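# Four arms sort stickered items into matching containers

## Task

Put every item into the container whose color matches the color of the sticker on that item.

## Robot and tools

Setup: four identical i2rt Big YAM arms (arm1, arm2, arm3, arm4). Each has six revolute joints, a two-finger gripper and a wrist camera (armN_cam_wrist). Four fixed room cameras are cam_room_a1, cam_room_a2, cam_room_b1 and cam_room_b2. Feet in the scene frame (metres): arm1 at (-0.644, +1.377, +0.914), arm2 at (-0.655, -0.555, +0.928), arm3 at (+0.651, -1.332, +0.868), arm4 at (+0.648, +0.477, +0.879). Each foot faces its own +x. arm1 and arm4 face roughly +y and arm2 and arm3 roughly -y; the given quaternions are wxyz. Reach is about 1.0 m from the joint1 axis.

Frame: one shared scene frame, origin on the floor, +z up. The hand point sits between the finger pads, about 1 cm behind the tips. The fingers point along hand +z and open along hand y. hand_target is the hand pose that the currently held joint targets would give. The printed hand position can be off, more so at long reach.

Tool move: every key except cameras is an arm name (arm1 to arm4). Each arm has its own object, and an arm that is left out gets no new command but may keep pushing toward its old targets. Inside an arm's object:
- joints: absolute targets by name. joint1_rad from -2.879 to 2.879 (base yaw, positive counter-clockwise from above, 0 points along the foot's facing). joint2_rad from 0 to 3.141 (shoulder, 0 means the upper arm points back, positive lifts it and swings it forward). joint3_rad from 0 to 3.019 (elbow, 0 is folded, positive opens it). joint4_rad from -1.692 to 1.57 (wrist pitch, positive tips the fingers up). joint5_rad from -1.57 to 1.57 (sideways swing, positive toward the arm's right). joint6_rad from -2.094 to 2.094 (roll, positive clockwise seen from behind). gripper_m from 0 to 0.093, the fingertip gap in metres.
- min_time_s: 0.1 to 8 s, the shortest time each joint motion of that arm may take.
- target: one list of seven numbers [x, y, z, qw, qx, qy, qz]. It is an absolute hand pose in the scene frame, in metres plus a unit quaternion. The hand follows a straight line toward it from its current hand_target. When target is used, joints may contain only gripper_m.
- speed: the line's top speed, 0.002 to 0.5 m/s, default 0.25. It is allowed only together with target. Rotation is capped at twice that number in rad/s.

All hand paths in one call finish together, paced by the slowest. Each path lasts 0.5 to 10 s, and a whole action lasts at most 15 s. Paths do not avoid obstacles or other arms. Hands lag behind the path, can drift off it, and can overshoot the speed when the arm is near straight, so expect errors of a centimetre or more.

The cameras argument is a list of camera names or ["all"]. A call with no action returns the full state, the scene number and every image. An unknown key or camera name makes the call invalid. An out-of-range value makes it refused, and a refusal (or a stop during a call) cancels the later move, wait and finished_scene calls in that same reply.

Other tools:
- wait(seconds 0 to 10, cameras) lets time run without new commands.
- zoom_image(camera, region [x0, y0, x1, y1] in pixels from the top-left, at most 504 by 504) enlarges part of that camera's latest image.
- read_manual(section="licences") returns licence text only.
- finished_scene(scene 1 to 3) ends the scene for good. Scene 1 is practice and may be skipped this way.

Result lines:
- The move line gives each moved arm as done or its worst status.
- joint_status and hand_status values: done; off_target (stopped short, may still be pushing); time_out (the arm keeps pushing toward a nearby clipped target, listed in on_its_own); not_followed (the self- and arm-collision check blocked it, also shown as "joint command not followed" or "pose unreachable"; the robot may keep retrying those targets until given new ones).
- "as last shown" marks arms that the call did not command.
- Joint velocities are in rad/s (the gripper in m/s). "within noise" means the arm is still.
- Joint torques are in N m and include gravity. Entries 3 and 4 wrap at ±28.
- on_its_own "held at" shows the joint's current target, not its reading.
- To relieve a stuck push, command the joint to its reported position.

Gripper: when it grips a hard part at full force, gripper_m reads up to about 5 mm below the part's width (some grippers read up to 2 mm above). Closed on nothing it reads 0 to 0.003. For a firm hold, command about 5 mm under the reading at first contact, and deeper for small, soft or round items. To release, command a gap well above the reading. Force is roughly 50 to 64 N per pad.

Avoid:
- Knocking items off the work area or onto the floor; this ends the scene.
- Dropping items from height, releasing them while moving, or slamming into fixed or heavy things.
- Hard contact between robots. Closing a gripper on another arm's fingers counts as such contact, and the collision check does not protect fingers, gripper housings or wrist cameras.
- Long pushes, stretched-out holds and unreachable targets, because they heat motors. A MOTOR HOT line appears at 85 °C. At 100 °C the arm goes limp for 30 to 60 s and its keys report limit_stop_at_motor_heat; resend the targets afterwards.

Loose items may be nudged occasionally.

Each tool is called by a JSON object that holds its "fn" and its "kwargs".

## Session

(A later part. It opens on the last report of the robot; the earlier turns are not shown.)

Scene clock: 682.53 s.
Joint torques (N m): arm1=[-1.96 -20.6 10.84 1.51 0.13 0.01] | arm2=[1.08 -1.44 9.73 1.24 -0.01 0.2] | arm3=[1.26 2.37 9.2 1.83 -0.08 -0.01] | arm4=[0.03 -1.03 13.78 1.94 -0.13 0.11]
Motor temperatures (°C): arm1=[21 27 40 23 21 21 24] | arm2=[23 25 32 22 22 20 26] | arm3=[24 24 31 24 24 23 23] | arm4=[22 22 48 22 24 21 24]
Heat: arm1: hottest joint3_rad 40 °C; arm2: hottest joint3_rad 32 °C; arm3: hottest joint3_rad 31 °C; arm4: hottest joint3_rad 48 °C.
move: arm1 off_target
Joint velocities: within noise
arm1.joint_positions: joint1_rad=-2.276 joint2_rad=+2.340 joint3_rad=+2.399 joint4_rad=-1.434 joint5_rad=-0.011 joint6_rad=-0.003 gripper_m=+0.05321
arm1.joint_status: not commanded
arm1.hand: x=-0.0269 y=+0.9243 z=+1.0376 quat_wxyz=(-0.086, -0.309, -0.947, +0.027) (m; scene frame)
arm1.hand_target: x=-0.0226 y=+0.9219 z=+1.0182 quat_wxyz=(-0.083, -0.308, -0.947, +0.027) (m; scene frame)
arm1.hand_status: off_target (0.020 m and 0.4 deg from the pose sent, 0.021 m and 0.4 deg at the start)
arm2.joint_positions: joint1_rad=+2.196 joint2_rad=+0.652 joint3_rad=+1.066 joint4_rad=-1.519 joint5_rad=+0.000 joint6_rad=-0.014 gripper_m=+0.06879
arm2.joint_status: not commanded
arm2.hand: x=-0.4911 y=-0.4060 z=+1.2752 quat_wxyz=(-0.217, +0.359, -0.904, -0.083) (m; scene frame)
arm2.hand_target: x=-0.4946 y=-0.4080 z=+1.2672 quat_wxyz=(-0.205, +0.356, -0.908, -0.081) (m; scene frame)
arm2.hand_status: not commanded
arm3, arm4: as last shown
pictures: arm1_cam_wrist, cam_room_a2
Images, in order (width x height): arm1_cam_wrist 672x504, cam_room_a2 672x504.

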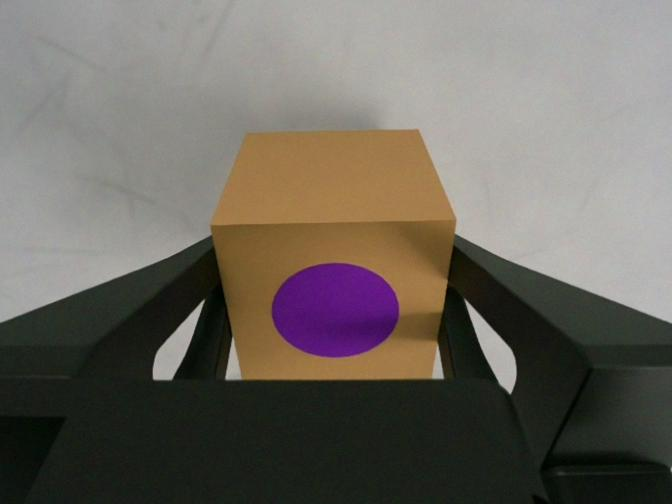

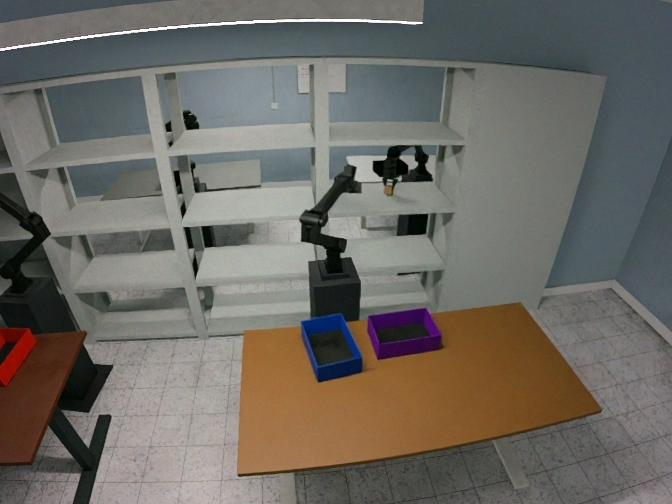

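{"fn": "move", "kwargs": {"arm1": {"target": [-0.0245, 0.923, 1.034, 0.0829, 0.3083, 0.9473, -0.027], "speed": 0.03}}}

{"fn": "move", "kwargs": {"arm1": {"joints": {"gripper_m": 0.058}}}}

{"fn": "move", "kwargs": {"arm1": {"joints": {"gripper_m": 0.085}}, "cameras": ["cam_room_a2", "arm1_cam_wrist"]}}

{"fn": "zoom_image", "kwargs": {"camera": "cam_room_a2", "region": [340, 130, 440, 220]}}

Scene clock: 693.10 s.
Joint torques (N m): arm1=[-2.08 -20.84 13.16 0.24 0.11 0.04] | arm2=[1.03 -1.38 9.74 1.25 0 0.2] | arm3=[1.2 2.26 9.24 1.83 -0.08 -0.02] | arm4=[0.26 -0.56 13.86 1.99 -0.11 0.15]
Motor temperatures (°C): arm1=[21 28 39 23 21 21 24] | arm2=[23 25 32 22 22 20 26] | arm3=[24 24 31 24 24 23 23] | arm4=[22 22 50 22 24 21 24]
Heat: arm1: hottest joint3_rad 39 °C; arm2: hottest joint3_rad 32 °C; arm3: hottest joint3_rad 31 °C; arm4: hottest joint3_rad 50 °C.
move: arm1 done
Joint velocities: within noise
arm1.joint_positions: joint1_rad=-2.276 joint2_rad=+2.340 joint3_rad=+2.399 joint4_rad=-1.435 joint5_rad=-0.011 joint6_rad=-0.003 gripper_m=+0.05321
arm1.joint_status: not commanded
arm1.hand: x=-0.0270 y=+0.9244 z=+1.0375 quat_wxyz=(-0.086, -0.309, -0.947, +0.027) (m; scene frame)
arm1.hand_target: x=-0.0246 y=+0.9231 z=+1.0340 quat_wxyz=(-0.083, -0.308, -0.947, +0.027) (m; scene frame)
arm1.hand_status: done (0.005 m and 0.4 deg from the pose sent, 0.004 m and 0.4 deg at the start)
arm2, arm3, arm4: as last shown
pictures: none

Scene clock: 693.50 s.
Joint torques (N m): arm1=[-1.85 -21.19 13.14 0.29 0.12 -0.02] | arm2=[1.03 -1.38 9.77 1.24 0 0.2] | arm3=[1.26 2.2 9.21 1.88 -0.08 -0.02] | arm4=[-0.15 -0.79 13.71 2.02 -0.11 0.09]
Motor temperatures (°C): arm1=[21 28 39 23 21 21 24] | arm2=[23 25 32 22 22 20 26] | arm3=[24 24 31 24 24 23 23] | arm4=[22 22 50 22 24 21 24]
Heat: arm1: hottest joint3_rad 39 °C; arm2: hottest joint3_rad 32 °C; arm3: hottest joint3_rad 31 °C; arm4: hottest joint3_rad 50 °C.
move: arm1 done
Joint velocities: within noise
arm1.joint_positions: joint1_rad=-2.276 joint2_rad=+2.341 joint3_rad=+2.399 joint4_rad=-1.435 joint5_rad=-0.010 joint6_rad=-0.003 gripper_m=+0.05796
arm1.joint_status: all done
arm1.hand: x=-0.0271 y=+0.9243 z=+1.0370 quat_wxyz=(-0.086, -0.309, -0.947, +0.027) (m; scene frame)
arm1.hand_target: x=-0.0246 y=+0.9230 z=+1.0340 quat_wxyz=(-0.083, -0.308, -0.947, +0.027) (m; scene frame)
arm1.hand_status: not commanded
arm2, arm3, arm4: as last shown
pictures: none

Scene clock: 694.03 s.
Joint torques (N m): arm1=[-1.96 -20.48 12.97 0.31 0.07 0.04] | arm2=[1.03 -1.49 9.72 1.28 0 0.2] | arm3=[1.38 2.32 9.24 1.84 -0.08 -0.01] | arm4=[-0.09 -0.21 13.76 1.95 -0.12 0.11]
Motor temperatures (°C): arm1=[21 28 39 23 21 21 24] | arm2=[23 25 32 22 22 20 26] | arm3=[24 24 31 24 24 23 23] | arm4=[22 22 50 22 24 21 24]
Heat: arm1: hottest joint3_rad 39 °C; arm2: hottest joint3_rad 32 °C; arm3: hottest joint3_rad 31 °C; arm4: hottest joint3_rad 50 °C.
move: arm1 done
Joint velocities: within noise
arm1.joint_positions: joint1_rad=-2.276 joint2_rad=+2.341 joint3_rad=+2.399 joint4_rad=-1.435 joint5_rad=-0.010 joint6_rad=-0.003 gripper_m=+0.08494
arm1.joint_status: all done
arm1.hand: x=-0.0271 y=+0.9242 z=+1.0370 quat_wxyz=(-0.086, -0.309, -0.947, +0.027) (m; scene frame)
arm1.hand_target: x=-0.0246 y=+0.9230 z=+1.0340 quat_wxyz=(-0.083, -0.308, -0.947, +0.027) (m; scene frame)
arm1.hand_status: not commanded
arm2, arm3, arm4: as last shown
pictures: arm1_cam_wrist, cam_room_a2
Images, in order (width x height): arm1_cam_wrist 672x504, cam_room_a2 672x504.

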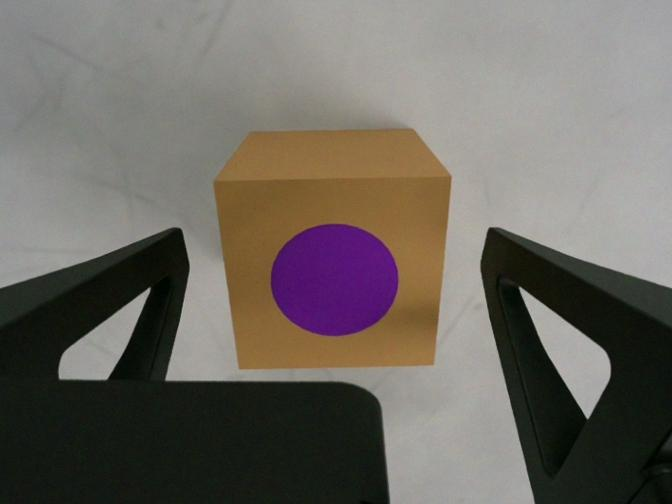

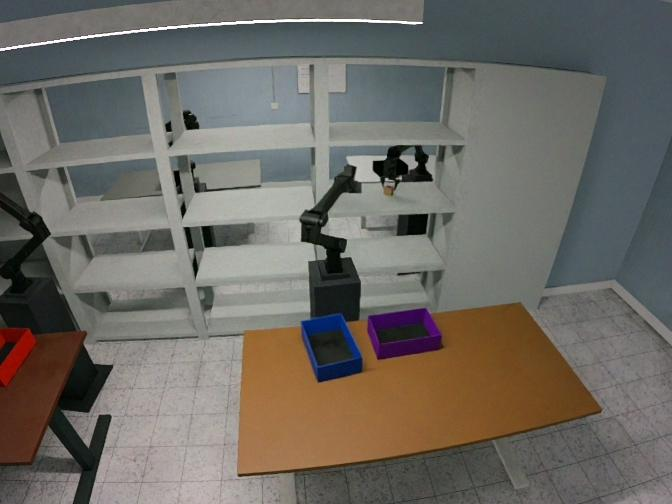

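Scaled by 5.040.

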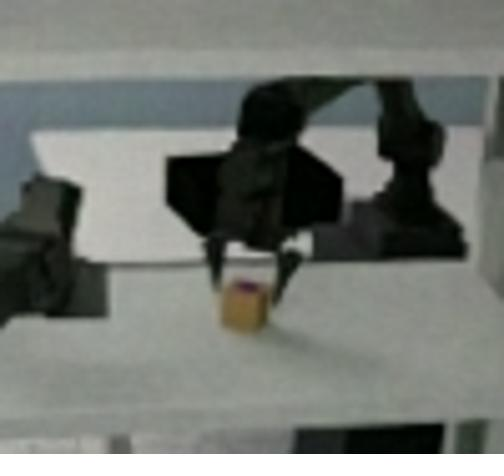

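{"fn": "move", "kwargs": {"arm1": {"target": [-0.107, 0.983, 1.045, 0.0829, 0.3083, 0.9473, -0.027], "speed": 0.08}, "cameras": ["arm1_cam_wrist"]}}

{"fn": "move", "kwargs": {"arm1": {"target": [-0.29, 1.117, 1.10, 0.2461, 0.299, 0.9185, -0.0801], "speed": 0.2}, "cameras": ["arm1_cam_wrist", "arm4_cam_wrist", "cam_room_a2"]}}

Scene clock: 708.77 s.
Joint torques (N m): arm1=[-1.79 -20.72 10.43 1.25 0.11 -0.03] | arm2=[1.03 -1.44 9.72 1.22 0 0.21] | arm3=[1.08 2.32 9.2 1.84 -0.09 -0.02] | arm4=[0.5 -0.32 13.81 1.89 -0.15 0.12]
Motor temperatures (°C): arm1=[21 28 40 23 21 21 23] | arm2=[23 25 32 22 22 20 26] | arm3=[24 24 31 24 24 23 23] | arm4=[22 22 51 22 24 21 24]
Heat: arm1: hottest joint3_rad 40 °C; arm2: hottest joint3_rad 32 °C; arm3: hottest joint3_rad 31 °C; arm4: hottest joint3_rad 51 °C.
move: arm1 off_target
Joint velocities: within noise
arm1.joint_positions: joint1_rad=-2.277 joint2_rad=+2.024 joint3_rad=+1.832 joint4_rad=-1.231 joint5_rad=-0.010 joint6_rad=-0.001 gripper_m=+0.08494
arm1.joint_status: not commanded
arm1.hand: x=-0.1107 y=+0.9853 z=+1.0273 quat_wxyz=(-0.063, -0.311, -0.948, +0.020) (m; scene frame)
arm1.hand_target: x=-0.1071 y=+0.9832 z=+1.0449 quat_wxyz=(-0.083, -0.308, -0.947, +0.027) (m; scene frame)
arm1.hand_status: off_target (0.018 m and 2.4 deg from the pose sent, 0.099 m and 0.3 deg at the start)
arm2, arm3, arm4: as last shown
pictures: arm1_cam_wrist
Images, in order (width x height): arm1_cam_wrist 672x504.

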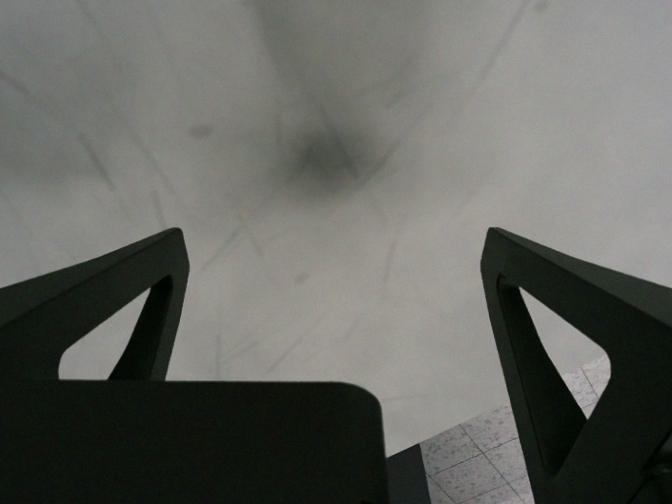

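Scene clock: 710.53 s.
Joint torques (N m): arm1=[-2.26 -5.77 11.29 1.98 -0.06 -0.03] | arm2=[1.03 -1.32 9.76 1.25 0 0.2] | arm3=[1.14 2.32 9.18 1.85 -0.08 -0.02] | arm4=[-0.09 -0.03 13.7 2 -0.12 0.09]
Motor temperatures (°C): arm1=[21 28 39 23 21 21 23] | arm2=[23 25 32 22 22 20 26] | arm3=[24 24 31 24 24 23 23] | arm4=[22 21 51 22 24 21 24]
Heat: arm1: hottest joint3_rad 39 °C; arm2: hottest joint3_rad 32 °C; arm3: hottest joint3_rad 31 °C; arm4: hottest joint3_rad 51 °C.
move: arm1 done
Joint velocities: within noise
arm1.joint_positions: joint1_rad=-2.277 joint2_rad=+1.178 joint3_rad=+0.908 joint4_rad=-0.783 joint5_rad=-0.010 joint6_rad=-0.001 gripper_m=+0.08494
arm1.joint_status: not commanded
arm1.hand: x=-0.2939 y=+1.1217 z=+1.0969 quat_wxyz=(-0.237, -0.301, -0.921, +0.077) (m; scene frame)
arm1.hand_target: x=-0.2901 y=+1.1171 z=+1.1001 quat_wxyz=(-0.246, -0.299, -0.919, +0.080) (m; scene frame)
arm1.hand_status: done (0.007 m and 1.1 deg from the pose sent, 0.234 m and 22.4 deg at the start)
arm2, arm4: as last shown
arm3.joint_positions: joint1_rad=+0.075 joint2_rad=+0.603 joint3_rad=+1.391 joint4_rad=-1.324 joint5_rad=-0.185 joint6_rad=-0.597 gripper_m=+0.09396
arm3.joint_status: not commanded
arm3.hand: x=+0.6714 y=-1.5539 z=+1.4174 quat_wxyz=(-0.295, -0.381, -0.775, +0.409) (m; scene frame)
arm3.hand_target: x=+0.6715 y=-1.5515 z=+1.4286 quat_wxyz=(-0.300, -0.376, -0.770, +0.420) (m; scene frame)
arm3.hand_status: not commanded
pictures: arm1_cam_wrist, arm4_cam_wrist, cam_room_a2
Images, in order (width x height): arm1_cam_wrist 672x504, arm4_cam_wrist 672x504, cam_room_a2 672x504.

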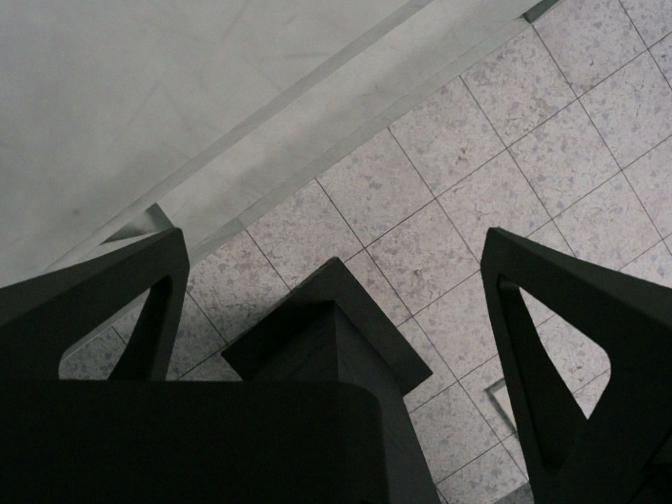

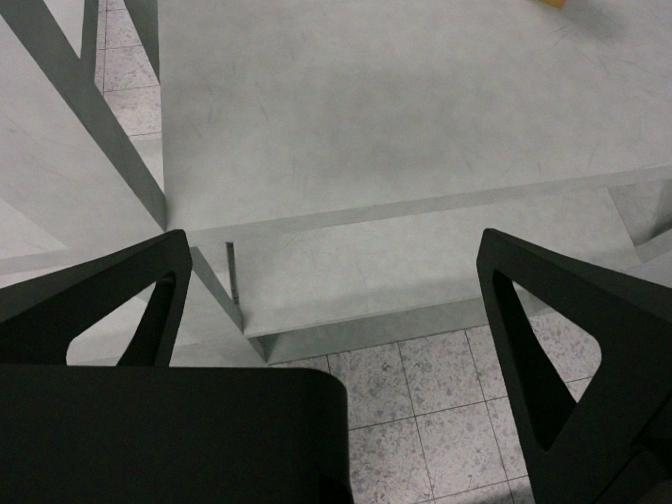

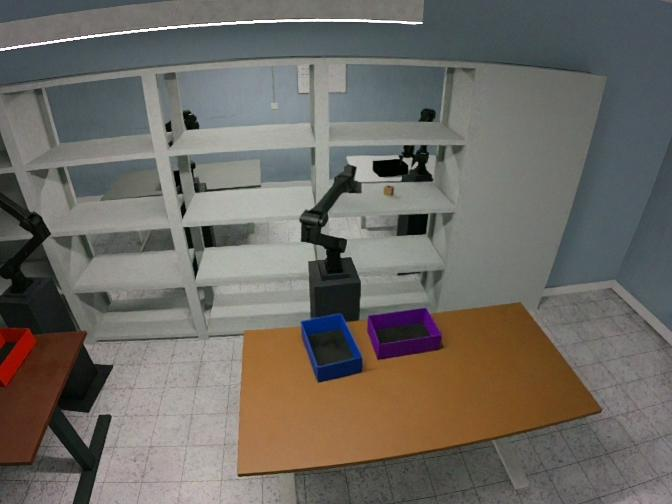

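{"fn": "move", "kwargs": {"arm4": {"target": [0.29, 0.71, 1.17, 0.1057, -0.8937, 0.2904, 0.3253], "speed": 0.15}, "arm2": {"target": [-0.388, -0.329, 1.10, 0.3211, -0.3237, 0.8822, 0.1178], "speed": 0.15}, "cameras": ["arm4_cam_wrist", "arm2_cam_wrist"]}}

Scene clock: 730.17 s.
Joint torques (N m): arm1=[-2.26 -5.54 11.48 1.96 -0.01 -0.03] | arm2=[-0.09 -4.19 11.12 2.95 0.14 0.21] | arm3=[1.26 2.32 9.22 1.84 -0.08 -0.02] | arm4=[-0.09 -6.18 13.46 0.69 0.25 0.16]
Motor temperatures (°C): arm1=[21 27 39 23 21 21 23] | arm2=[23 25 32 22 22 20 26] | arm3=[24 24 31 24 24 23 23] | arm4=[22 21 52 22 24 21 24]
Heat: arm1: hottest joint3_rad 39 °C; arm2: hottest joint3_rad 32 °C; arm3: hottest joint3_rad 31 °C; arm4: hottest joint3_rad 52 °C.
move: arm2 done; arm4 off_target
Joint velocities: within noise
arm1, arm3: as last shown
arm2.joint_positions: joint1_rad=+2.170 joint2_rad=+0.842 joint3_rad=+0.599 joint4_rad=-0.636 joint5_rad=+0.000 joint6_rad=-0.013 gripper_m=+0.06879
arm2.joint_status: not commanded
arm2.hand: x=-0.3917 y=-0.3269 z=+1.1048 quat_wxyz=(-0.320, +0.335, -0.878, -0.118) (m; scene frame)
arm2.hand_target: x=-0.3881 y=-0.3291 z=+1.1001 quat_wxyz=(-0.321, +0.324, -0.882, -0.118) (m; scene frame)
arm2.hand_status: done (0.006 m and 1.4 deg from the pose sent, 0.217 m and 13.5 deg at the start)
arm4.joint_positions: joint1_rad=+0.974 joint2_rad=+1.020 joint3_rad=+0.947 joint4_rad=-0.837 joint5_rad=+0.051 joint6_rad=+0.042 gripper_m=+0.09289
arm4.joint_status: not commanded
arm4.hand: x=+0.2984 y=+0.6997 z=+1.1454 quat_wxyz=(-0.101, +0.903, -0.280, -0.310) (m; scene frame)
arm4.hand_target: x=+0.2909 y=+0.7093 z=+1.1697 quat_wxyz=(-0.106, +0.894, -0.290, -0.326) (m; scene frame)
arm4.hand_status: off_target (0.028 m and 2.4 deg from the pose sent, 0.114 m and 31.6 deg at the start)
pictures: arm2_cam_wrist, arm4_cam_wrist
Images, in order (width x height): arm2_cam_wrist 672x504, arm4_cam_wrist 672x504.

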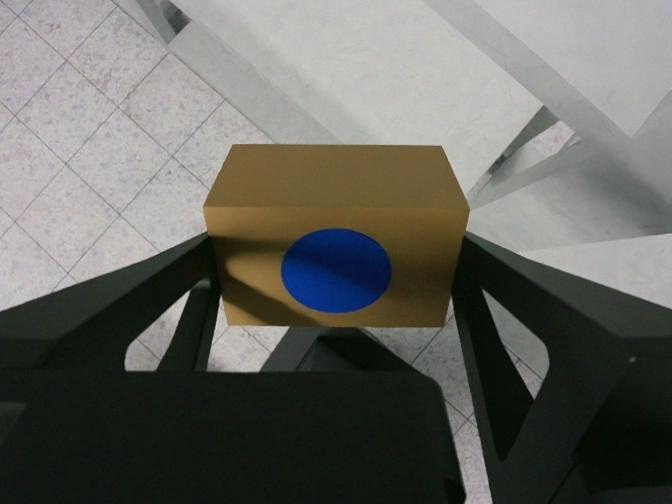

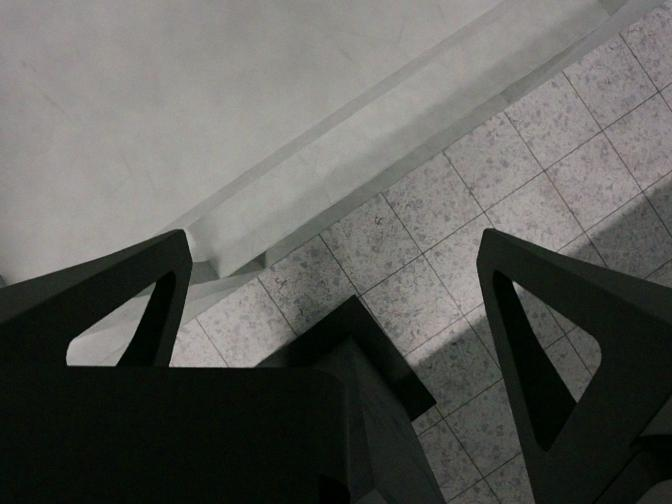

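{"fn": "move", "kwargs": {"arm4": {"target": [0.055, 0.870, 1.155, 0.1057, -0.8937, 0.2904, 0.3253], "speed": 0.15}, "arm2": {"target": [-0.375, -0.318, 1.13, 0.3516, -0.3194, 0.8704, 0.129], "speed": 0.15}, "cameras": ["arm4_cam_wrist", "cam_room_a2"]}}

Scene clock: 739.60 s.
Joint torques (N m): arm1=[-2.43 -5.6 11.26 1.89 -0.04 -0.06] | arm2=[-0.09 -4.54 15.12 2.97 0.11 0.2] | arm3=[1.2 2.43 9.21 1.87 -0.08 -0.02] | arm4=[-0.26 -18.37 13.23 0.66 0 0.03]
Motor temperatures (°C): arm1=[21 27 38 23 21 21 23] | arm2=[23 25 32 22 22 20 26] | arm3=[24 24 31 24 24 23 23] | arm4=[22 22 50 22 24 21 24]
Heat: arm1: hottest joint3_rad 38 °C; arm2: hottest joint3_rad 32 °C; arm3: hottest joint3_rad 31 °C; arm4: hottest joint3_rad 50 °C.
move: arm2 off_target; arm4 off_target
Joint velocities: within noise
arm1, arm3: as last shown
arm2.joint_positions: joint1_rad=+2.170 joint2_rad=+0.842 joint3_rad=+0.599 joint4_rad=-0.619 joint5_rad=+0.000 joint6_rad=-0.013 gripper_m=+0.06879
arm2.joint_status: not commanded
arm2.hand: x=-0.3893 y=-0.3248 z=+1.1076 quat_wxyz=(-0.327, +0.334, -0.876, -0.121) (m; scene frame)
arm2.hand_target: x=-0.3760 y=-0.3189 z=+1.1302 quat_wxyz=(-0.352, +0.319, -0.870, -0.129) (m; scene frame)
arm2.hand_status: off_target (0.027 m and 3.4 deg from the pose sent, 0.031 m and 4.4 deg at the start)
arm4.joint_positions: joint1_rad=+0.951 joint2_rad=+1.766 joint3_rad=+1.678 joint4_rad=-0.807 joint5_rad=+0.044 joint6_rad=+0.043 gripper_m=+0.09289
arm4.joint_status: not commanded
arm4.hand: x=+0.0637 y=+0.8572 z=+1.1423 quat_wxyz=(-0.103, +0.898, -0.289, -0.316) (m; scene frame)
arm4.hand_target: x=+0.0558 y=+0.8694 z=+1.1549 quat_wxyz=(-0.106, +0.894, -0.290, -0.326) (m; scene frame)
arm4.hand_status: off_target (0.020 m and 1.2 deg from the pose sent, 0.297 m and 2.3 deg at the start)
pictures: arm4_cam_wrist, cam_room_a2
Images, in order (width x height): arm4_cam_wrist 672x504, cam_room_a2 672x504.

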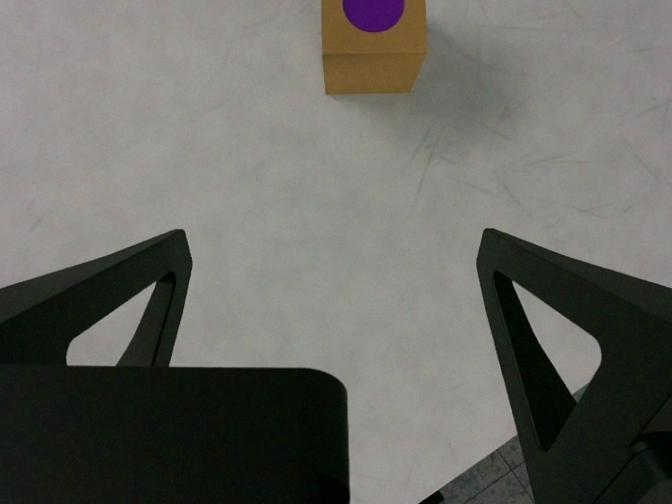

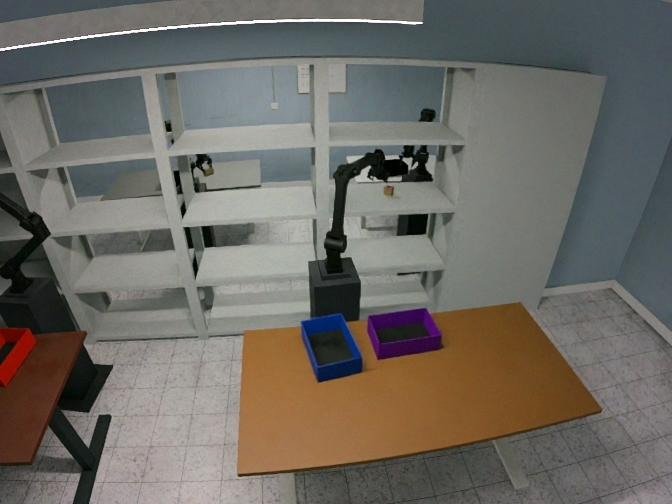

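{"fn": "move", "kwargs": {"arm4": {"target": [-0.012, 0.942, 1.095, 0.0929, -0.907, 0.286, 0.2947], "speed": 0.1}, "arm2": {"target": [-0.06, -0.047, 1.135, 0.3516, -0.3194, 0.8704, 0.129], "speed": 0.12}, "cameras": ["arm4_cam_wrist", "arm2_cam_wrist", "cam_room_a2"]}}

Scene clock: 755.30 s.
Joint torques (N m): arm1=[-2.32 -5.77 11.22 1.85 -0.04 -0.03] | arm2=[0.09 -20.66 17.8 1.63 0.13 0.2] | arm3=[1.44 2.32 9.22 1.83 -0.08 -0.02] | arm4=[0.21 -22.89 13.6 0.51 -0.05 -0.09]
Motor temperatures (°C): arm1=[21 26 38 23 21 21 23] | arm2=[23 25 35 22 22 20 26] | arm3=[24 24 31 24 24 23 23] | arm4=[22 23 51 22 24 21 24]
Heat: arm1: hottest joint3_rad 38 °C; arm2: hottest joint3_rad 35 °C; arm3: hottest joint3_rad 31 °C; arm4: hottest joint3_rad 51 °C.
move: arm2 off_target; arm4 off_target
Joint velocities: within noise
arm1, arm3: as last shown
arm2.joint_positions: joint1_rad=+2.170 joint2_rad=+1.946 joint3_rad=+1.729 joint4_rad=-0.612 joint5_rad=+0.001 joint6_rad=-0.011 gripper_m=+0.06879
arm2.joint_status: not commanded
arm2.hand: x=-0.0784 y=-0.0547 z=+1.1238 quat_wxyz=(-0.342, +0.331, -0.871, -0.126) (m; scene frame)
arm2.hand_target: x=-0.0611 y=-0.0481 z=+1.1350 quat_wxyz=(-0.352, +0.319, -0.870, -0.129) (m; scene frame)
arm2.hand_status: off_target (0.023 m and 1.8 deg from the pose sent, 0.432 m and 3.4 deg at the start)
arm4.joint_positions: joint1_rad=+0.913 joint2_rad=+2.088 joint3_rad=+2.061 joint4_rad=-0.926 joint5_rad=+0.008 joint6_rad=+0.011 gripper_m=+0.09289
arm4.joint_status: not commanded
arm4.hand: x=-0.0044 y=+0.9288 z=+1.0940 quat_wxyz=(-0.090, +0.907, -0.289, -0.291) (m; scene frame)
arm4.hand_target: x=-0.0112 y=+0.9415 z=+1.0950 quat_wxyz=(-0.093, +0.907, -0.286, -0.296) (m; scene frame)
arm4.hand_status: off_target (0.015 m and 0.6 deg from the pose sent, 0.123 m and 3.0 deg at the start)
pictures: arm2_cam_wrist, arm4_cam_wrist, cam_room_a2
Images, in order (width x height): arm2_cam_wrist 672x504, arm4_cam_wrist 672x504, cam_room_a2 672x504.

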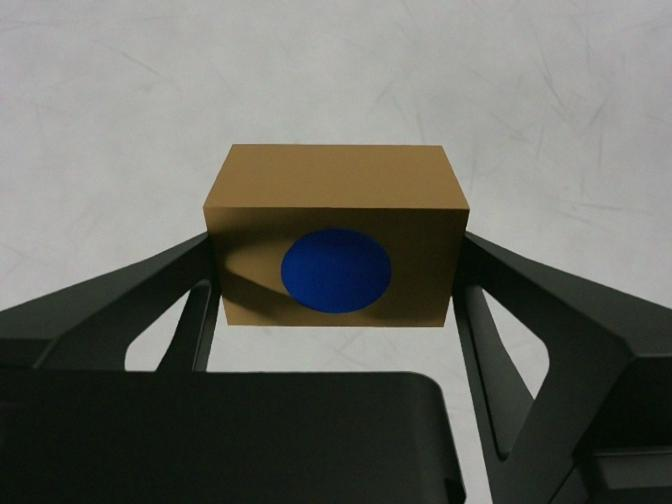

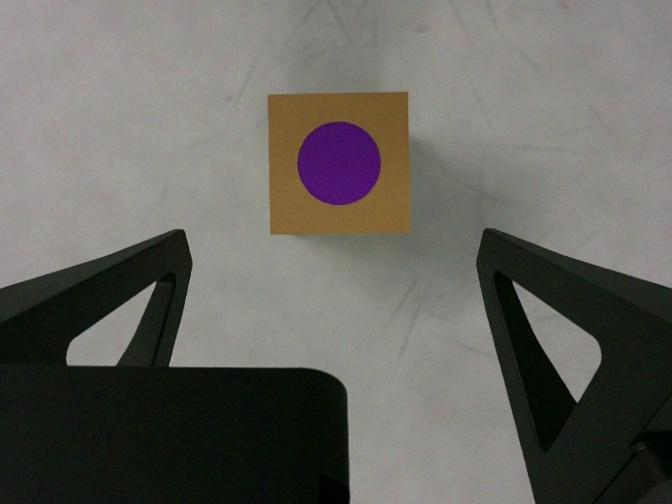

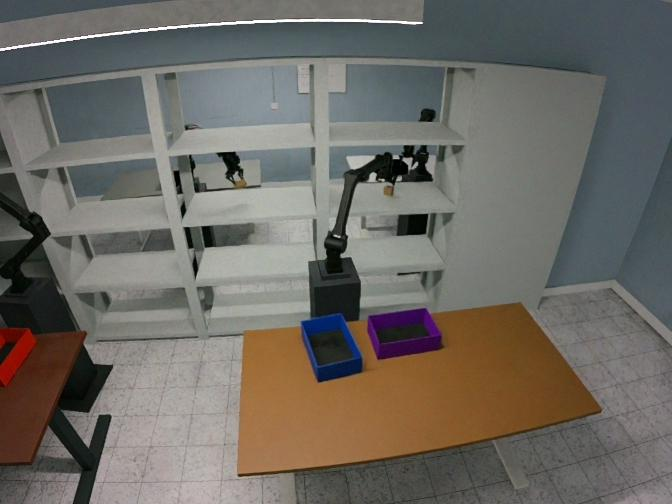

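{"fn": "move", "kwargs": {"arm4": {"target": [-0.039, 0.961, 1.022, 0.0778, -0.9212, 0.2905, 0.2468], "speed": 0.06}, "arm2": {"target": [-0.055, -0.045, 1.11, 0.1225, -0.3415, 0.9307, 0.045], "speed": 0.08}, "cameras": ["arm4_cam_wrist", "arm2_cam_wrist", "cam_room_a2"]}}

Scene clock: 778.13 s.
Joint torques (N m): arm1=[-2.32 -5.71 11.41 2 -0.04 -0.06] | arm2=[-0.03 -24.47 16.65 0.77 0.01 0.2] | arm3=[1.26 2.32 9.17 1.85 -0.08 -0.01] | arm4=[0.62 -24.7 13.07 0.28 -0.04 -0.1]
Motor temperatures (°C): arm1=[21 26 38 23 21 21 23] | arm2=[23 25 42 22 22 20 26] | arm3=[24 24 31 24 24 23 23] | arm4=[22 25 52 22 24 21 24]
Heat: arm1: hottest joint3_rad 38 °C; arm2: hottest joint3_rad 42 °C; arm3: hottest joint3_rad 31 °C; arm4: hottest joint3_rad 52 °C.
move: arm2 off_target; arm4 off_target
Joint velocities: within noise
arm1, arm3: as last shown
arm2.joint_positions: joint1_rad=+2.170 joint2_rad=+2.382 joint3_rad=+2.599 joint4_rad=-1.535 joint5_rad=+0.001 joint6_rad=-0.011 gripper_m=+0.06879
arm2.joint_status: not commanded
arm2.hand: x=-0.0679 y=-0.0456 z=+1.1148 quat_wxyz=(-0.120, +0.353, -0.927, -0.044) (m; scene frame)
arm2.hand_target: x=-0.0558 y=-0.0456 z=+1.1096 quat_wxyz=(-0.124, +0.342, -0.930, -0.046) (m; scene frame)
arm2.hand_status: off_target (0.014 m and 1.4 deg from the pose sent, 0.029 m and 27.7 deg at the start)
arm4.joint_positions: joint1_rad=+0.913 joint2_rad=+2.297 joint3_rad=+2.280 joint4_rad=-1.035 joint5_rad=+0.008 joint6_rad=+0.011 gripper_m=+0.09289
arm4.joint_status: not commanded
arm4.hand: x=-0.0339 y=+0.9486 z=+1.0275 quat_wxyz=(-0.076, +0.921, -0.293, -0.246) (m; scene frame)
arm4.hand_target: x=-0.0382 y=+0.9605 z=+1.0218 quat_wxyz=(-0.078, +0.921, -0.291, -0.248) (m; scene frame)
arm4.hand_status: off_target (0.014 m and 0.4 deg from the pose sent, 0.086 m and 5.5 deg at the start)
pictures: arm2_cam_wrist, arm4_cam_wrist, cam_room_a2
Images, in order (width x height): arm2_cam_wrist 672x504, arm4_cam_wrist 672x504, cam_room_a2 672x504.

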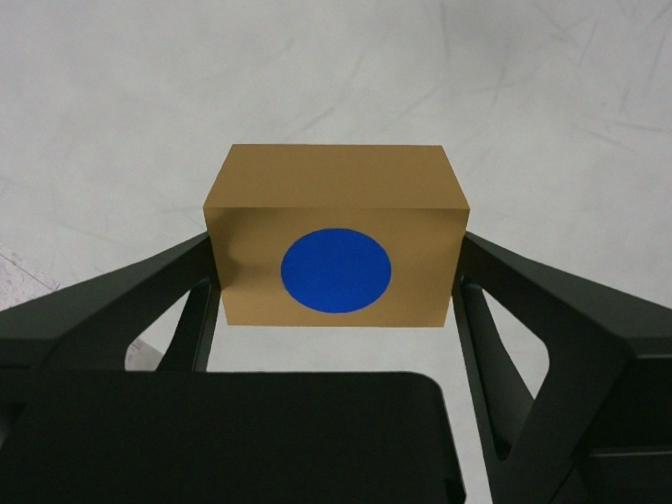

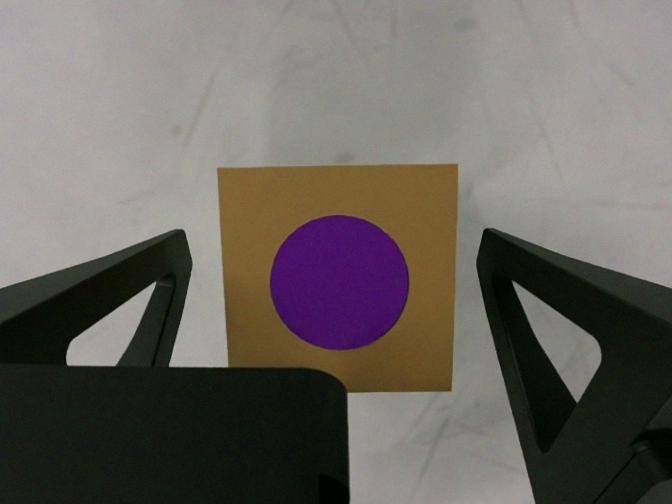

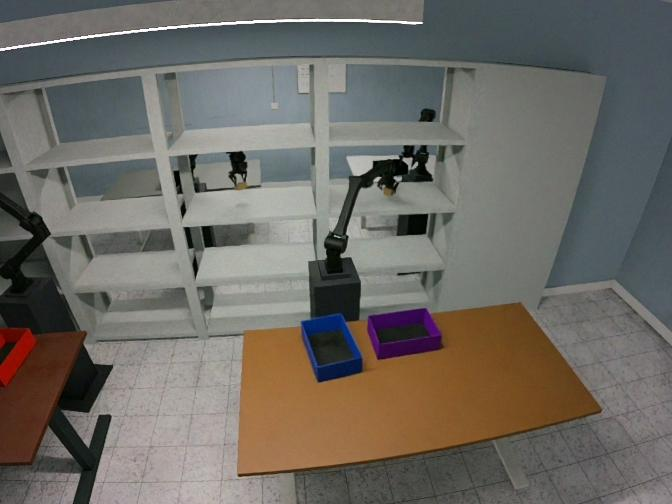

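{"fn": "move", "kwargs": {"arm4": {"joints": {"gripper_m": 0.060}}, "arm2": {"target": [-0.056, -0.046, 1.075, 0.1225, -0.3415, 0.9307, 0.045], "speed": 0.06}}}

{"fn": "move", "kwargs": {"arm4": {"joints": {"gripper_m": 0.046}}, "arm2": {"target": [-0.056, -0.046, 1.055, 0.1225, -0.3415, 0.9307, 0.045], "speed": 0.05}, "cameras": ["arm4_cam_wrist", "cam_room_a2"]}}

Scene clock: 791.37 s.
Joint torques (N m): arm1=[-2.43 -5.71 11.38 1.89 -0.04 -0.01] | arm2=[-0.21 -28.1 10.62 1.92 0.01 0.2] | arm3=[1.2 2.2 9.22 1.85 -0.08 -0.03] | arm4=[0.38 -24.53 13.19 0.42 -0.01 -0.08]
Motor temperatures (°C): arm1=[21 25 38 23 21 21 22] | arm2=[23 27 43 22 22 20 26] | arm3=[24 24 31 24 24 23 23] | arm4=[22 25 50 22 24 21 24]
Heat: arm1: hottest joint3_rad 38 °C; arm2: hottest joint3_rad 43 °C; arm3: hottest joint3_rad 31 °C; arm4: hottest joint3_rad 50 °C.
move: arm2 done; arm4 done
Joint velocities: within noise
arm1, arm3: as last shown
arm2.joint_positions: joint1_rad=+2.169 joint2_rad=+2.382 joint3_rad=+2.509 joint4_rad=-1.442 joint5_rad=+0.001 joint6_rad=-0.011 gripper_m=+0.06879
arm2.joint_status: not commanded
arm2.hand: x=-0.0627 y=-0.0414 z=+1.0811 quat_wxyz=(-0.121, +0.352, -0.927, -0.045) (m; scene frame)
arm2.hand_target: x=-0.0560 y=-0.0462 z=+1.0749 quat_wxyz=(-0.122, +0.342, -0.931, -0.045) (m; scene frame)
arm2.hand_status: done (0.010 m and 1.3 deg from the pose sent, 0.042 m and 1.4 deg at the start)
arm4.joint_positions: joint1_rad=+0.913 joint2_rad=+2.297 joint3_rad=+2.280 joint4_rad=-1.035 joint5_rad=+0.008 joint6_rad=+0.011 gripper_m=+0.06011
arm4.joint_status: all done
arm4.hand: x=-0.0340 y=+0.9486 z=+1.0275 quat_wxyz=(-0.076, +0.921, -0.293, -0.246) (m; scene frame)
arm4.hand_target: x=-0.0382 y=+0.9605 z=+1.0218 quat_wxyz=(-0.078, +0.921, -0.291, -0.248) (m; scene frame)
arm4.hand_status: not commanded
pictures: none

Scene clock: 792.33 s.
Joint torques (N m): arm1=[-1.85 -5.13 11.45 2.06 -0.02 -0.02] | arm2=[-0.09 -28.75 10.45 1.92 0 0.2] | arm3=[1.2 2.32 9.25 1.88 -0.09 -0.02] | arm4=[0.21 -24.76 13.2 0.55 -0.02 -0.09]
Motor temperatures (°C): arm1=[21 25 38 23 21 21 22] | arm2=[23 27 43 22 22 20 26] | arm3=[24 24 31 24 24 23 23] | arm4=[22 25 50 22 24 21 24]
Heat: arm1: hottest joint3_rad 38 °C; arm2: hottest joint3_rad 43 °C; arm3: hottest joint3_rad 31 °C; arm4: hottest joint3_rad 50 °C.
move: arm2 done; arm4 off_target
Joint velocities: within noise
arm1, arm3: as last shown
arm2.joint_positions: joint1_rad=+2.169 joint2_rad=+2.382 joint3_rad=+2.442 joint4_rad=-1.382 joint5_rad=+0.001 joint6_rad=-0.011 gripper_m=+0.06879
arm2.joint_status: not commanded
arm2.hand: x=-0.0621 y=-0.0408 z=+1.0555 quat_wxyz=(-0.118, +0.353, -0.927, -0.043) (m; scene frame)
arm2.hand_target: x=-0.0559 y=-0.0461 z=+1.0550 quat_wxyz=(-0.122, +0.342, -0.931, -0.045) (m; scene frame)
arm2.hand_status: done (0.008 m and 1.4 deg from the pose sent, 0.028 m and 1.3 deg at the start)
arm4.joint_positions: joint1_rad=+0.912 joint2_rad=+2.297 joint3_rad=+2.281 joint4_rad=-1.035 joint5_rad=+0.008 joint6_rad=+0.010 gripper_m=+0.05345
arm4.joint_status: gripper_m off_target (ended at +0.05348, target +0.04600)
arm4.hand: x=-0.0339 y=+0.9489 z=+1.0276 quat_wxyz=(-0.076, +0.921, -0.293, -0.246) (m; scene frame)
arm4.hand_target: x=-0.0381 y=+0.9606 z=+1.0219 quat_wxyz=(-0.078, +0.921, -0.291, -0.248) (m; scene frame)
arm4.hand_status: not commanded
pictures: arm4_cam_wrist, cam_room_a2
Images, in order (width x height): arm4_cam_wrist 672x504, cam_room_a2 672x504.

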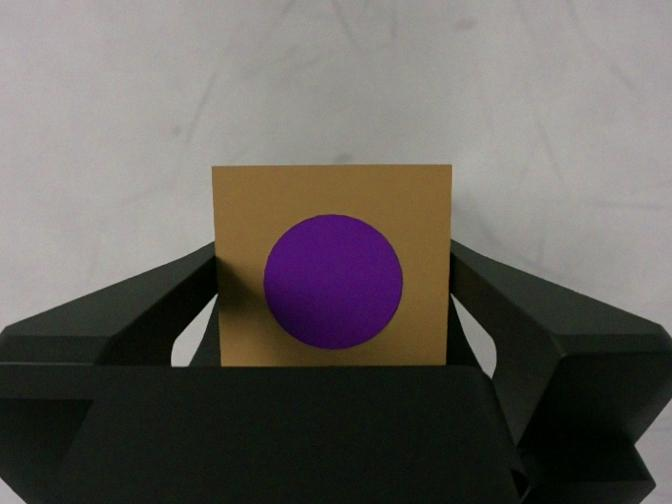

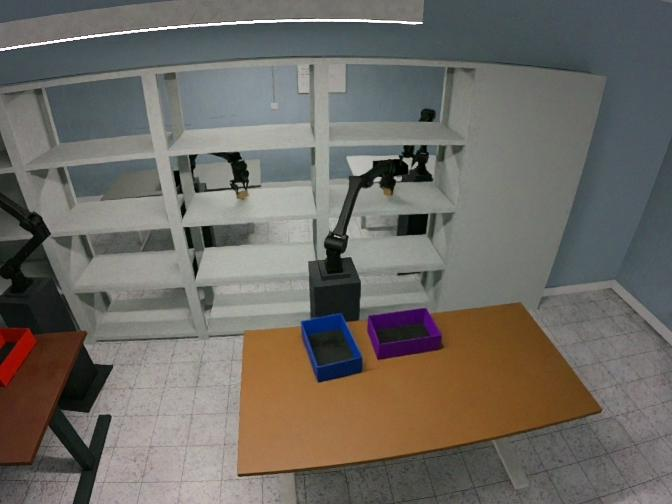

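{"fn": "move", "kwargs": {"arm4": {"target": [-0.036, 0.957, 1.075, 0.0778, -0.9212, 0.2905, 0.2468], "speed": 0.08}, "arm2": {"target": [-0.056, -0.046, 1.045, 0.1225, -0.3415, 0.9307, 0.045], "speed": 0.03}}}

{"fn": "move", "kwargs": {"arm4": {"target": [0.32, 0.706, 1.12, 0.0778, -0.9212, 0.2905, 0.2468], "speed": 0.12}, "arm2": {"target": [-0.056, -0.046, 1.037, 0.1225, -0.3415, 0.9307, 0.045], "speed": 0.03}, "cameras": ["arm4_cam_wrist", "arm2_cam_wrist", "cam_room_a2"]}}

Scene clock: 801.27 s.
Joint torques (N m): arm1=[-2.02 -5.42 11.26 2 -0.05 -0.04] | arm2=[-0.03 -29.04 10.28 1.88 0 0.2] | arm3=[1.26 2.26 9.24 1.84 -0.08 -0.01] | arm4=[0.38 -25.35 13.08 0.49 0.07 -0.04]
Motor temperatures (°C): arm1=[21 25 38 23 21 21 22] | arm2=[23 28 41 22 22 20 26] | arm3=[24 24 31 24 24 23 23] | arm4=[22 25 49 22 24 21 25]
Heat: arm1: hottest joint3_rad 38 °C; arm2: hottest joint3_rad 41 °C; arm3: hottest joint3_rad 31 °C; arm4: hottest joint3_rad 49 °C.
move: arm2 done; arm4 off_target
Joint velocities: within noise
arm1, arm3: as last shown
arm2.joint_positions: joint1_rad=+2.169 joint2_rad=+2.382 joint3_rad=+2.415 joint4_rad=-1.354 joint5_rad=+0.001 joint6_rad=-0.011 gripper_m=+0.06879
arm2.joint_status: not commanded
arm2.hand: x=-0.0616 y=-0.0404 z=+1.0450 quat_wxyz=(-0.118, +0.353, -0.927, -0.043) (m; scene frame)
arm2.hand_target: x=-0.0561 y=-0.0460 z=+1.0449 quat_wxyz=(-0.122, +0.342, -0.931, -0.045) (m; scene frame)
arm2.hand_status: done (0.008 m and 1.4 deg from the pose sent, 0.013 m and 1.4 deg at the start)
arm4.joint_positions: joint1_rad=+0.912 joint2_rad=+2.298 joint3_rad=+2.412 joint4_rad=-1.172 joint5_rad=+0.008 joint6_rad=+0.010 gripper_m=+0.05345
arm4.joint_status: not commanded
arm4.hand: x=-0.0305 y=+0.9469 z=+1.0765 quat_wxyz=(-0.075, +0.922, -0.293, -0.243) (m; scene frame)
arm4.hand_target: x=-0.0353 y=+0.9567 z=+1.0750 quat_wxyz=(-0.078, +0.921, -0.291, -0.248) (m; scene frame)
arm4.hand_status: off_target (0.012 m and 0.6 deg from the pose sent, 0.048 m and 0.3 deg at the start)
pictures: none

Scene clock: 805.43 s.
Joint torques (N m): arm1=[-1.55 -5.71 11.32 1.91 -0.06 -0.01] | arm2=[-0.09 -28.57 9.69 2.09 0.02 0.19] | arm3=[1.14 2.43 9.21 1.83 -0.08 -0.01] | arm4=[0.73 -7.94 9.07 0.47 0.16 0]
Motor temperatures (°C): arm1=[21 25 38 23 21 21 22] | arm2=[23 28 40 22 22 20 26] | arm3=[24 24 31 24 24 23 23] | arm4=[22 25 49 22 24 21 25]
Heat: arm1: hottest joint3_rad 38 °C; arm2: hottest joint3_rad 40 °C; arm3: hottest joint3_rad 31 °C; arm4: hottest joint3_rad 49 °C.
move: arm2 off_target; arm4 done
Joint velocities: within noise
arm1.joint_positions: joint1_rad=-2.277 joint2_rad=+1.178 joint3_rad=+0.908 joint4_rad=-0.783 joint5_rad=-0.010 joint6_rad=-0.001 gripper_m=+0.08494
arm1.joint_status: not commanded
arm1.hand: x=-0.2939 y=+1.1217 z=+1.0969 quat_wxyz=(-0.237, -0.301, -0.921, +0.077) (m; scene frame)
arm1.hand_target: x=-0.2901 y=+1.1171 z=+1.1001 quat_wxyz=(-0.246, -0.299, -0.919, +0.080) (m; scene frame)
arm1.hand_status: not commanded
arm2.joint_positions: joint1_rad=+2.169 joint2_rad=+2.376 joint3_rad=+2.400 joint4_rad=-1.336 joint5_rad=+0.001 joint6_rad=-0.011 gripper_m=+0.06879
arm2.joint_status: not commanded
arm2.hand: x=-0.0609 y=-0.0398 z=+1.0442 quat_wxyz=(-0.122, +0.352, -0.927, -0.045) (m; scene frame)
arm2.hand_target: x=-0.0561 y=-0.0460 z=+1.0370 quat_wxyz=(-0.122, +0.342, -0.931, -0.045) (m; scene frame)
arm2.hand_status: off_target (0.011 m and 1.3 deg from the pose sent, 0.011 m and 1.4 deg at the start)
arm3.joint_positions: joint1_rad=+0.075 joint2_rad=+0.603 joint3_rad=+1.391 joint4_rad=-1.324 joint5_rad=-0.185 joint6_rad=-0.597 gripper_m=+0.09396
arm3.joint_status: not commanded
arm3.hand: x=+0.6714 y=-1.5539 z=+1.4174 quat_wxyz=(-0.295, -0.381, -0.775, +0.409) (m; scene frame)
arm3.hand_target: x=+0.6715 y=-1.5515 z=+1.4286 quat_wxyz=(-0.300, -0.376, -0.770, +0.420) (m; scene frame)
arm3.hand_status: not commanded
arm4.joint_positions: joint1_rad=+0.912 joint2_rad=+1.068 joint3_rad=+0.960 joint4_rad=-0.937 joint5_rad=+0.008 joint6_rad=+0.010 gripper_m=+0.05345
arm4.joint_status: not commanded
arm4.hand: x=+0.3179 y=+0.7078 z=+1.1193 quat_wxyz=(-0.077, +0.920, -0.292, -0.249) (m; scene frame)
arm4.hand_target: x=+0.3200 y=+0.7061 z=+1.1199 quat_wxyz=(-0.078, +0.921, -0.291, -0.247) (m; scene frame)
arm4.hand_status: done (0.003 m and 0.4 deg from the pose sent, 0.428 m and 0.6 deg at the start)
pictures: arm2_cam_wrist, arm4_cam_wrist, cam_room_a2
Images, in order (width x height): arm2_cam_wrist 672x504, arm4_cam_wrist 672x504, cam_room_a2 672x504.

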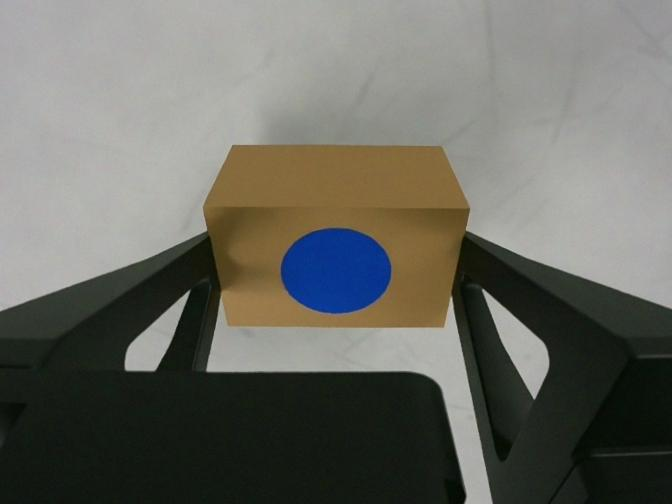

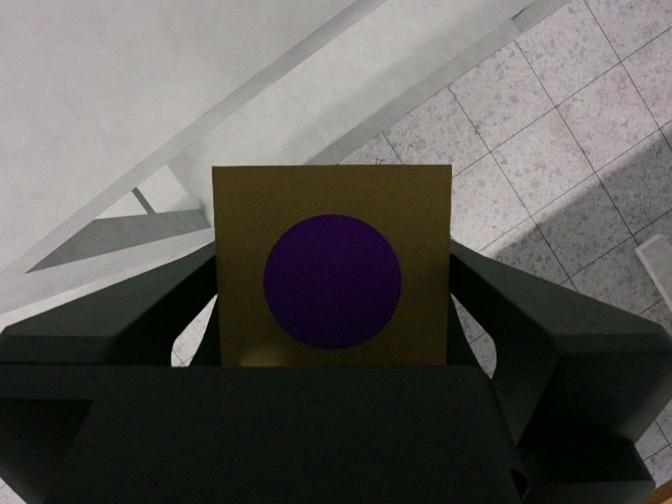

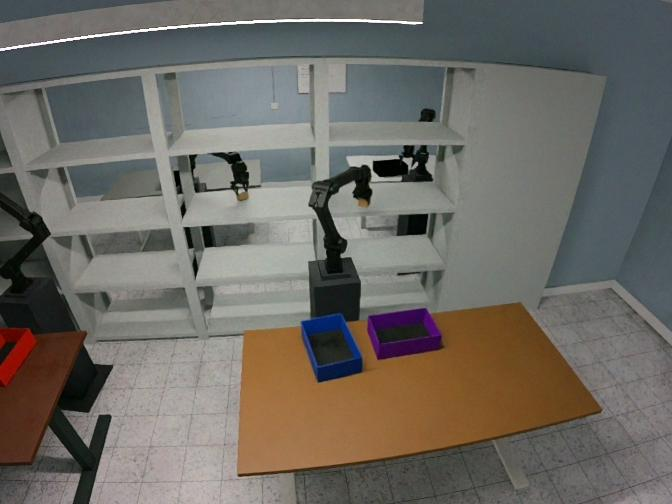

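{"fn": "move", "kwargs": {"arm4": {"joints": {"joint1_rad": -1.11}, "min_time_s": 5}, "arm2": {"target": [-0.056, -0.045, 1.043, 0.0655, -0.3437, 0.9366, 0.024], "speed": 0.05}, "cameras": ["arm2_cam_wrist", "arm4_cam_wrist", "cam_room_a2"]}}

Scene clock: 832.93 s.
Joint torques (N m): arm1=[-1.96 -6.18 11.18 1.83 0 0.02] | arm2=[-0.03 -25.29 16.43 0.49 0.01 0.18] | arm3=[1.32 2.32 9.2 1.8 -0.07 -0.01] | arm4=[0.67 -8.23 9.18 0.4 0.15 0.03]
Motor temperatures (°C): arm1=[21 25 38 23 21 21 22] | arm2=[23 29 36 22 22 20 26] | arm3=[24 24 31 24 24 23 23] | arm4=[22 24 46 22 24 21 26]
Heat: arm1: hottest joint3_rad 38 °C; arm2: hottest joint3_rad 36 °C; arm3: hottest joint3_rad 31 °C; arm4: hottest joint3_rad 46 °C.
move: arm2 off_target; arm4 done
Joint velocities: within noise
arm1, arm3: as last shown
arm2.joint_positions: joint1_rad=+2.169 joint2_rad=+2.532 joint3_rad=+2.730 joint4_rad=-1.633 joint5_rad=+0.001 joint6_rad=-0.009 gripper_m=+0.06879
arm2.joint_status: not commanded
arm2.hand: x=-0.0667 y=-0.0452 z=+1.0516 quat_wxyz=(-0.065, +0.353, -0.933, -0.024) (m; scene frame)
arm2.hand_target: x=-0.0568 y=-0.0459 z=+1.0429 quat_wxyz=(-0.068, +0.344, -0.936, -0.025) (m; scene frame)
arm2.hand_status: off_target (0.014 m and 1.2 deg from the pose sent, 0.007 m and 7.1 deg at the start)
arm4.joint_positions: joint1_rad=-1.110 joint2_rad=+1.068 joint3_rad=+0.960 joint4_rad=-0.937 joint5_rad=+0.009 joint6_rad=+0.010 gripper_m=+0.05350
arm4.joint_status: all done
arm4.hand: x=+1.0002 y=+0.6757 z=+1.1161 quat_wxyz=(-0.249, +0.242, -0.936, -0.063) (m; scene frame)
arm4.hand_target: x=+0.9979 y=+0.6742 z=+1.1168 quat_wxyz=(-0.248, +0.243, -0.936, -0.061) (m; scene frame)
arm4.hand_status: not commanded
pictures: arm2_cam_wrist, arm4_cam_wrist, cam_room_a2
Images, in order (width x height): arm2_cam_wrist 672x504, arm4_cam_wrist 672x504, cam_room_a2 672x504.

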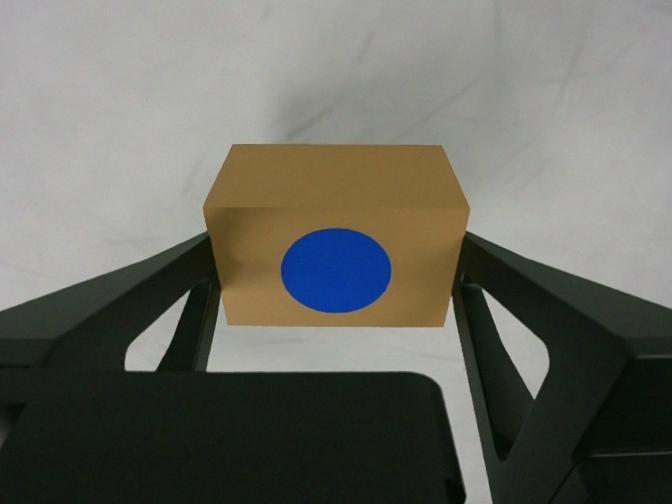

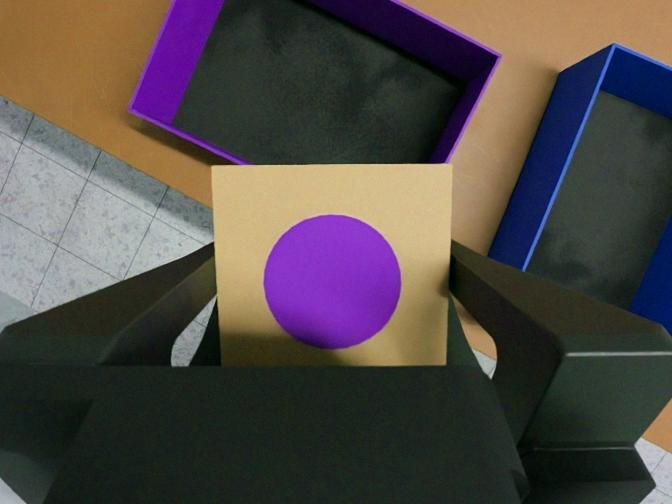

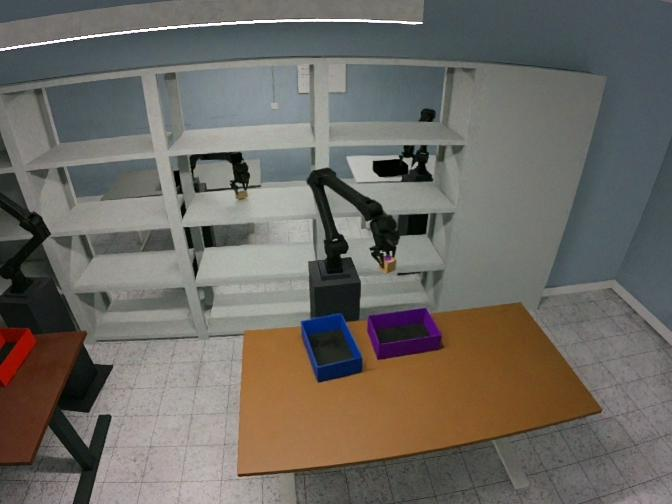

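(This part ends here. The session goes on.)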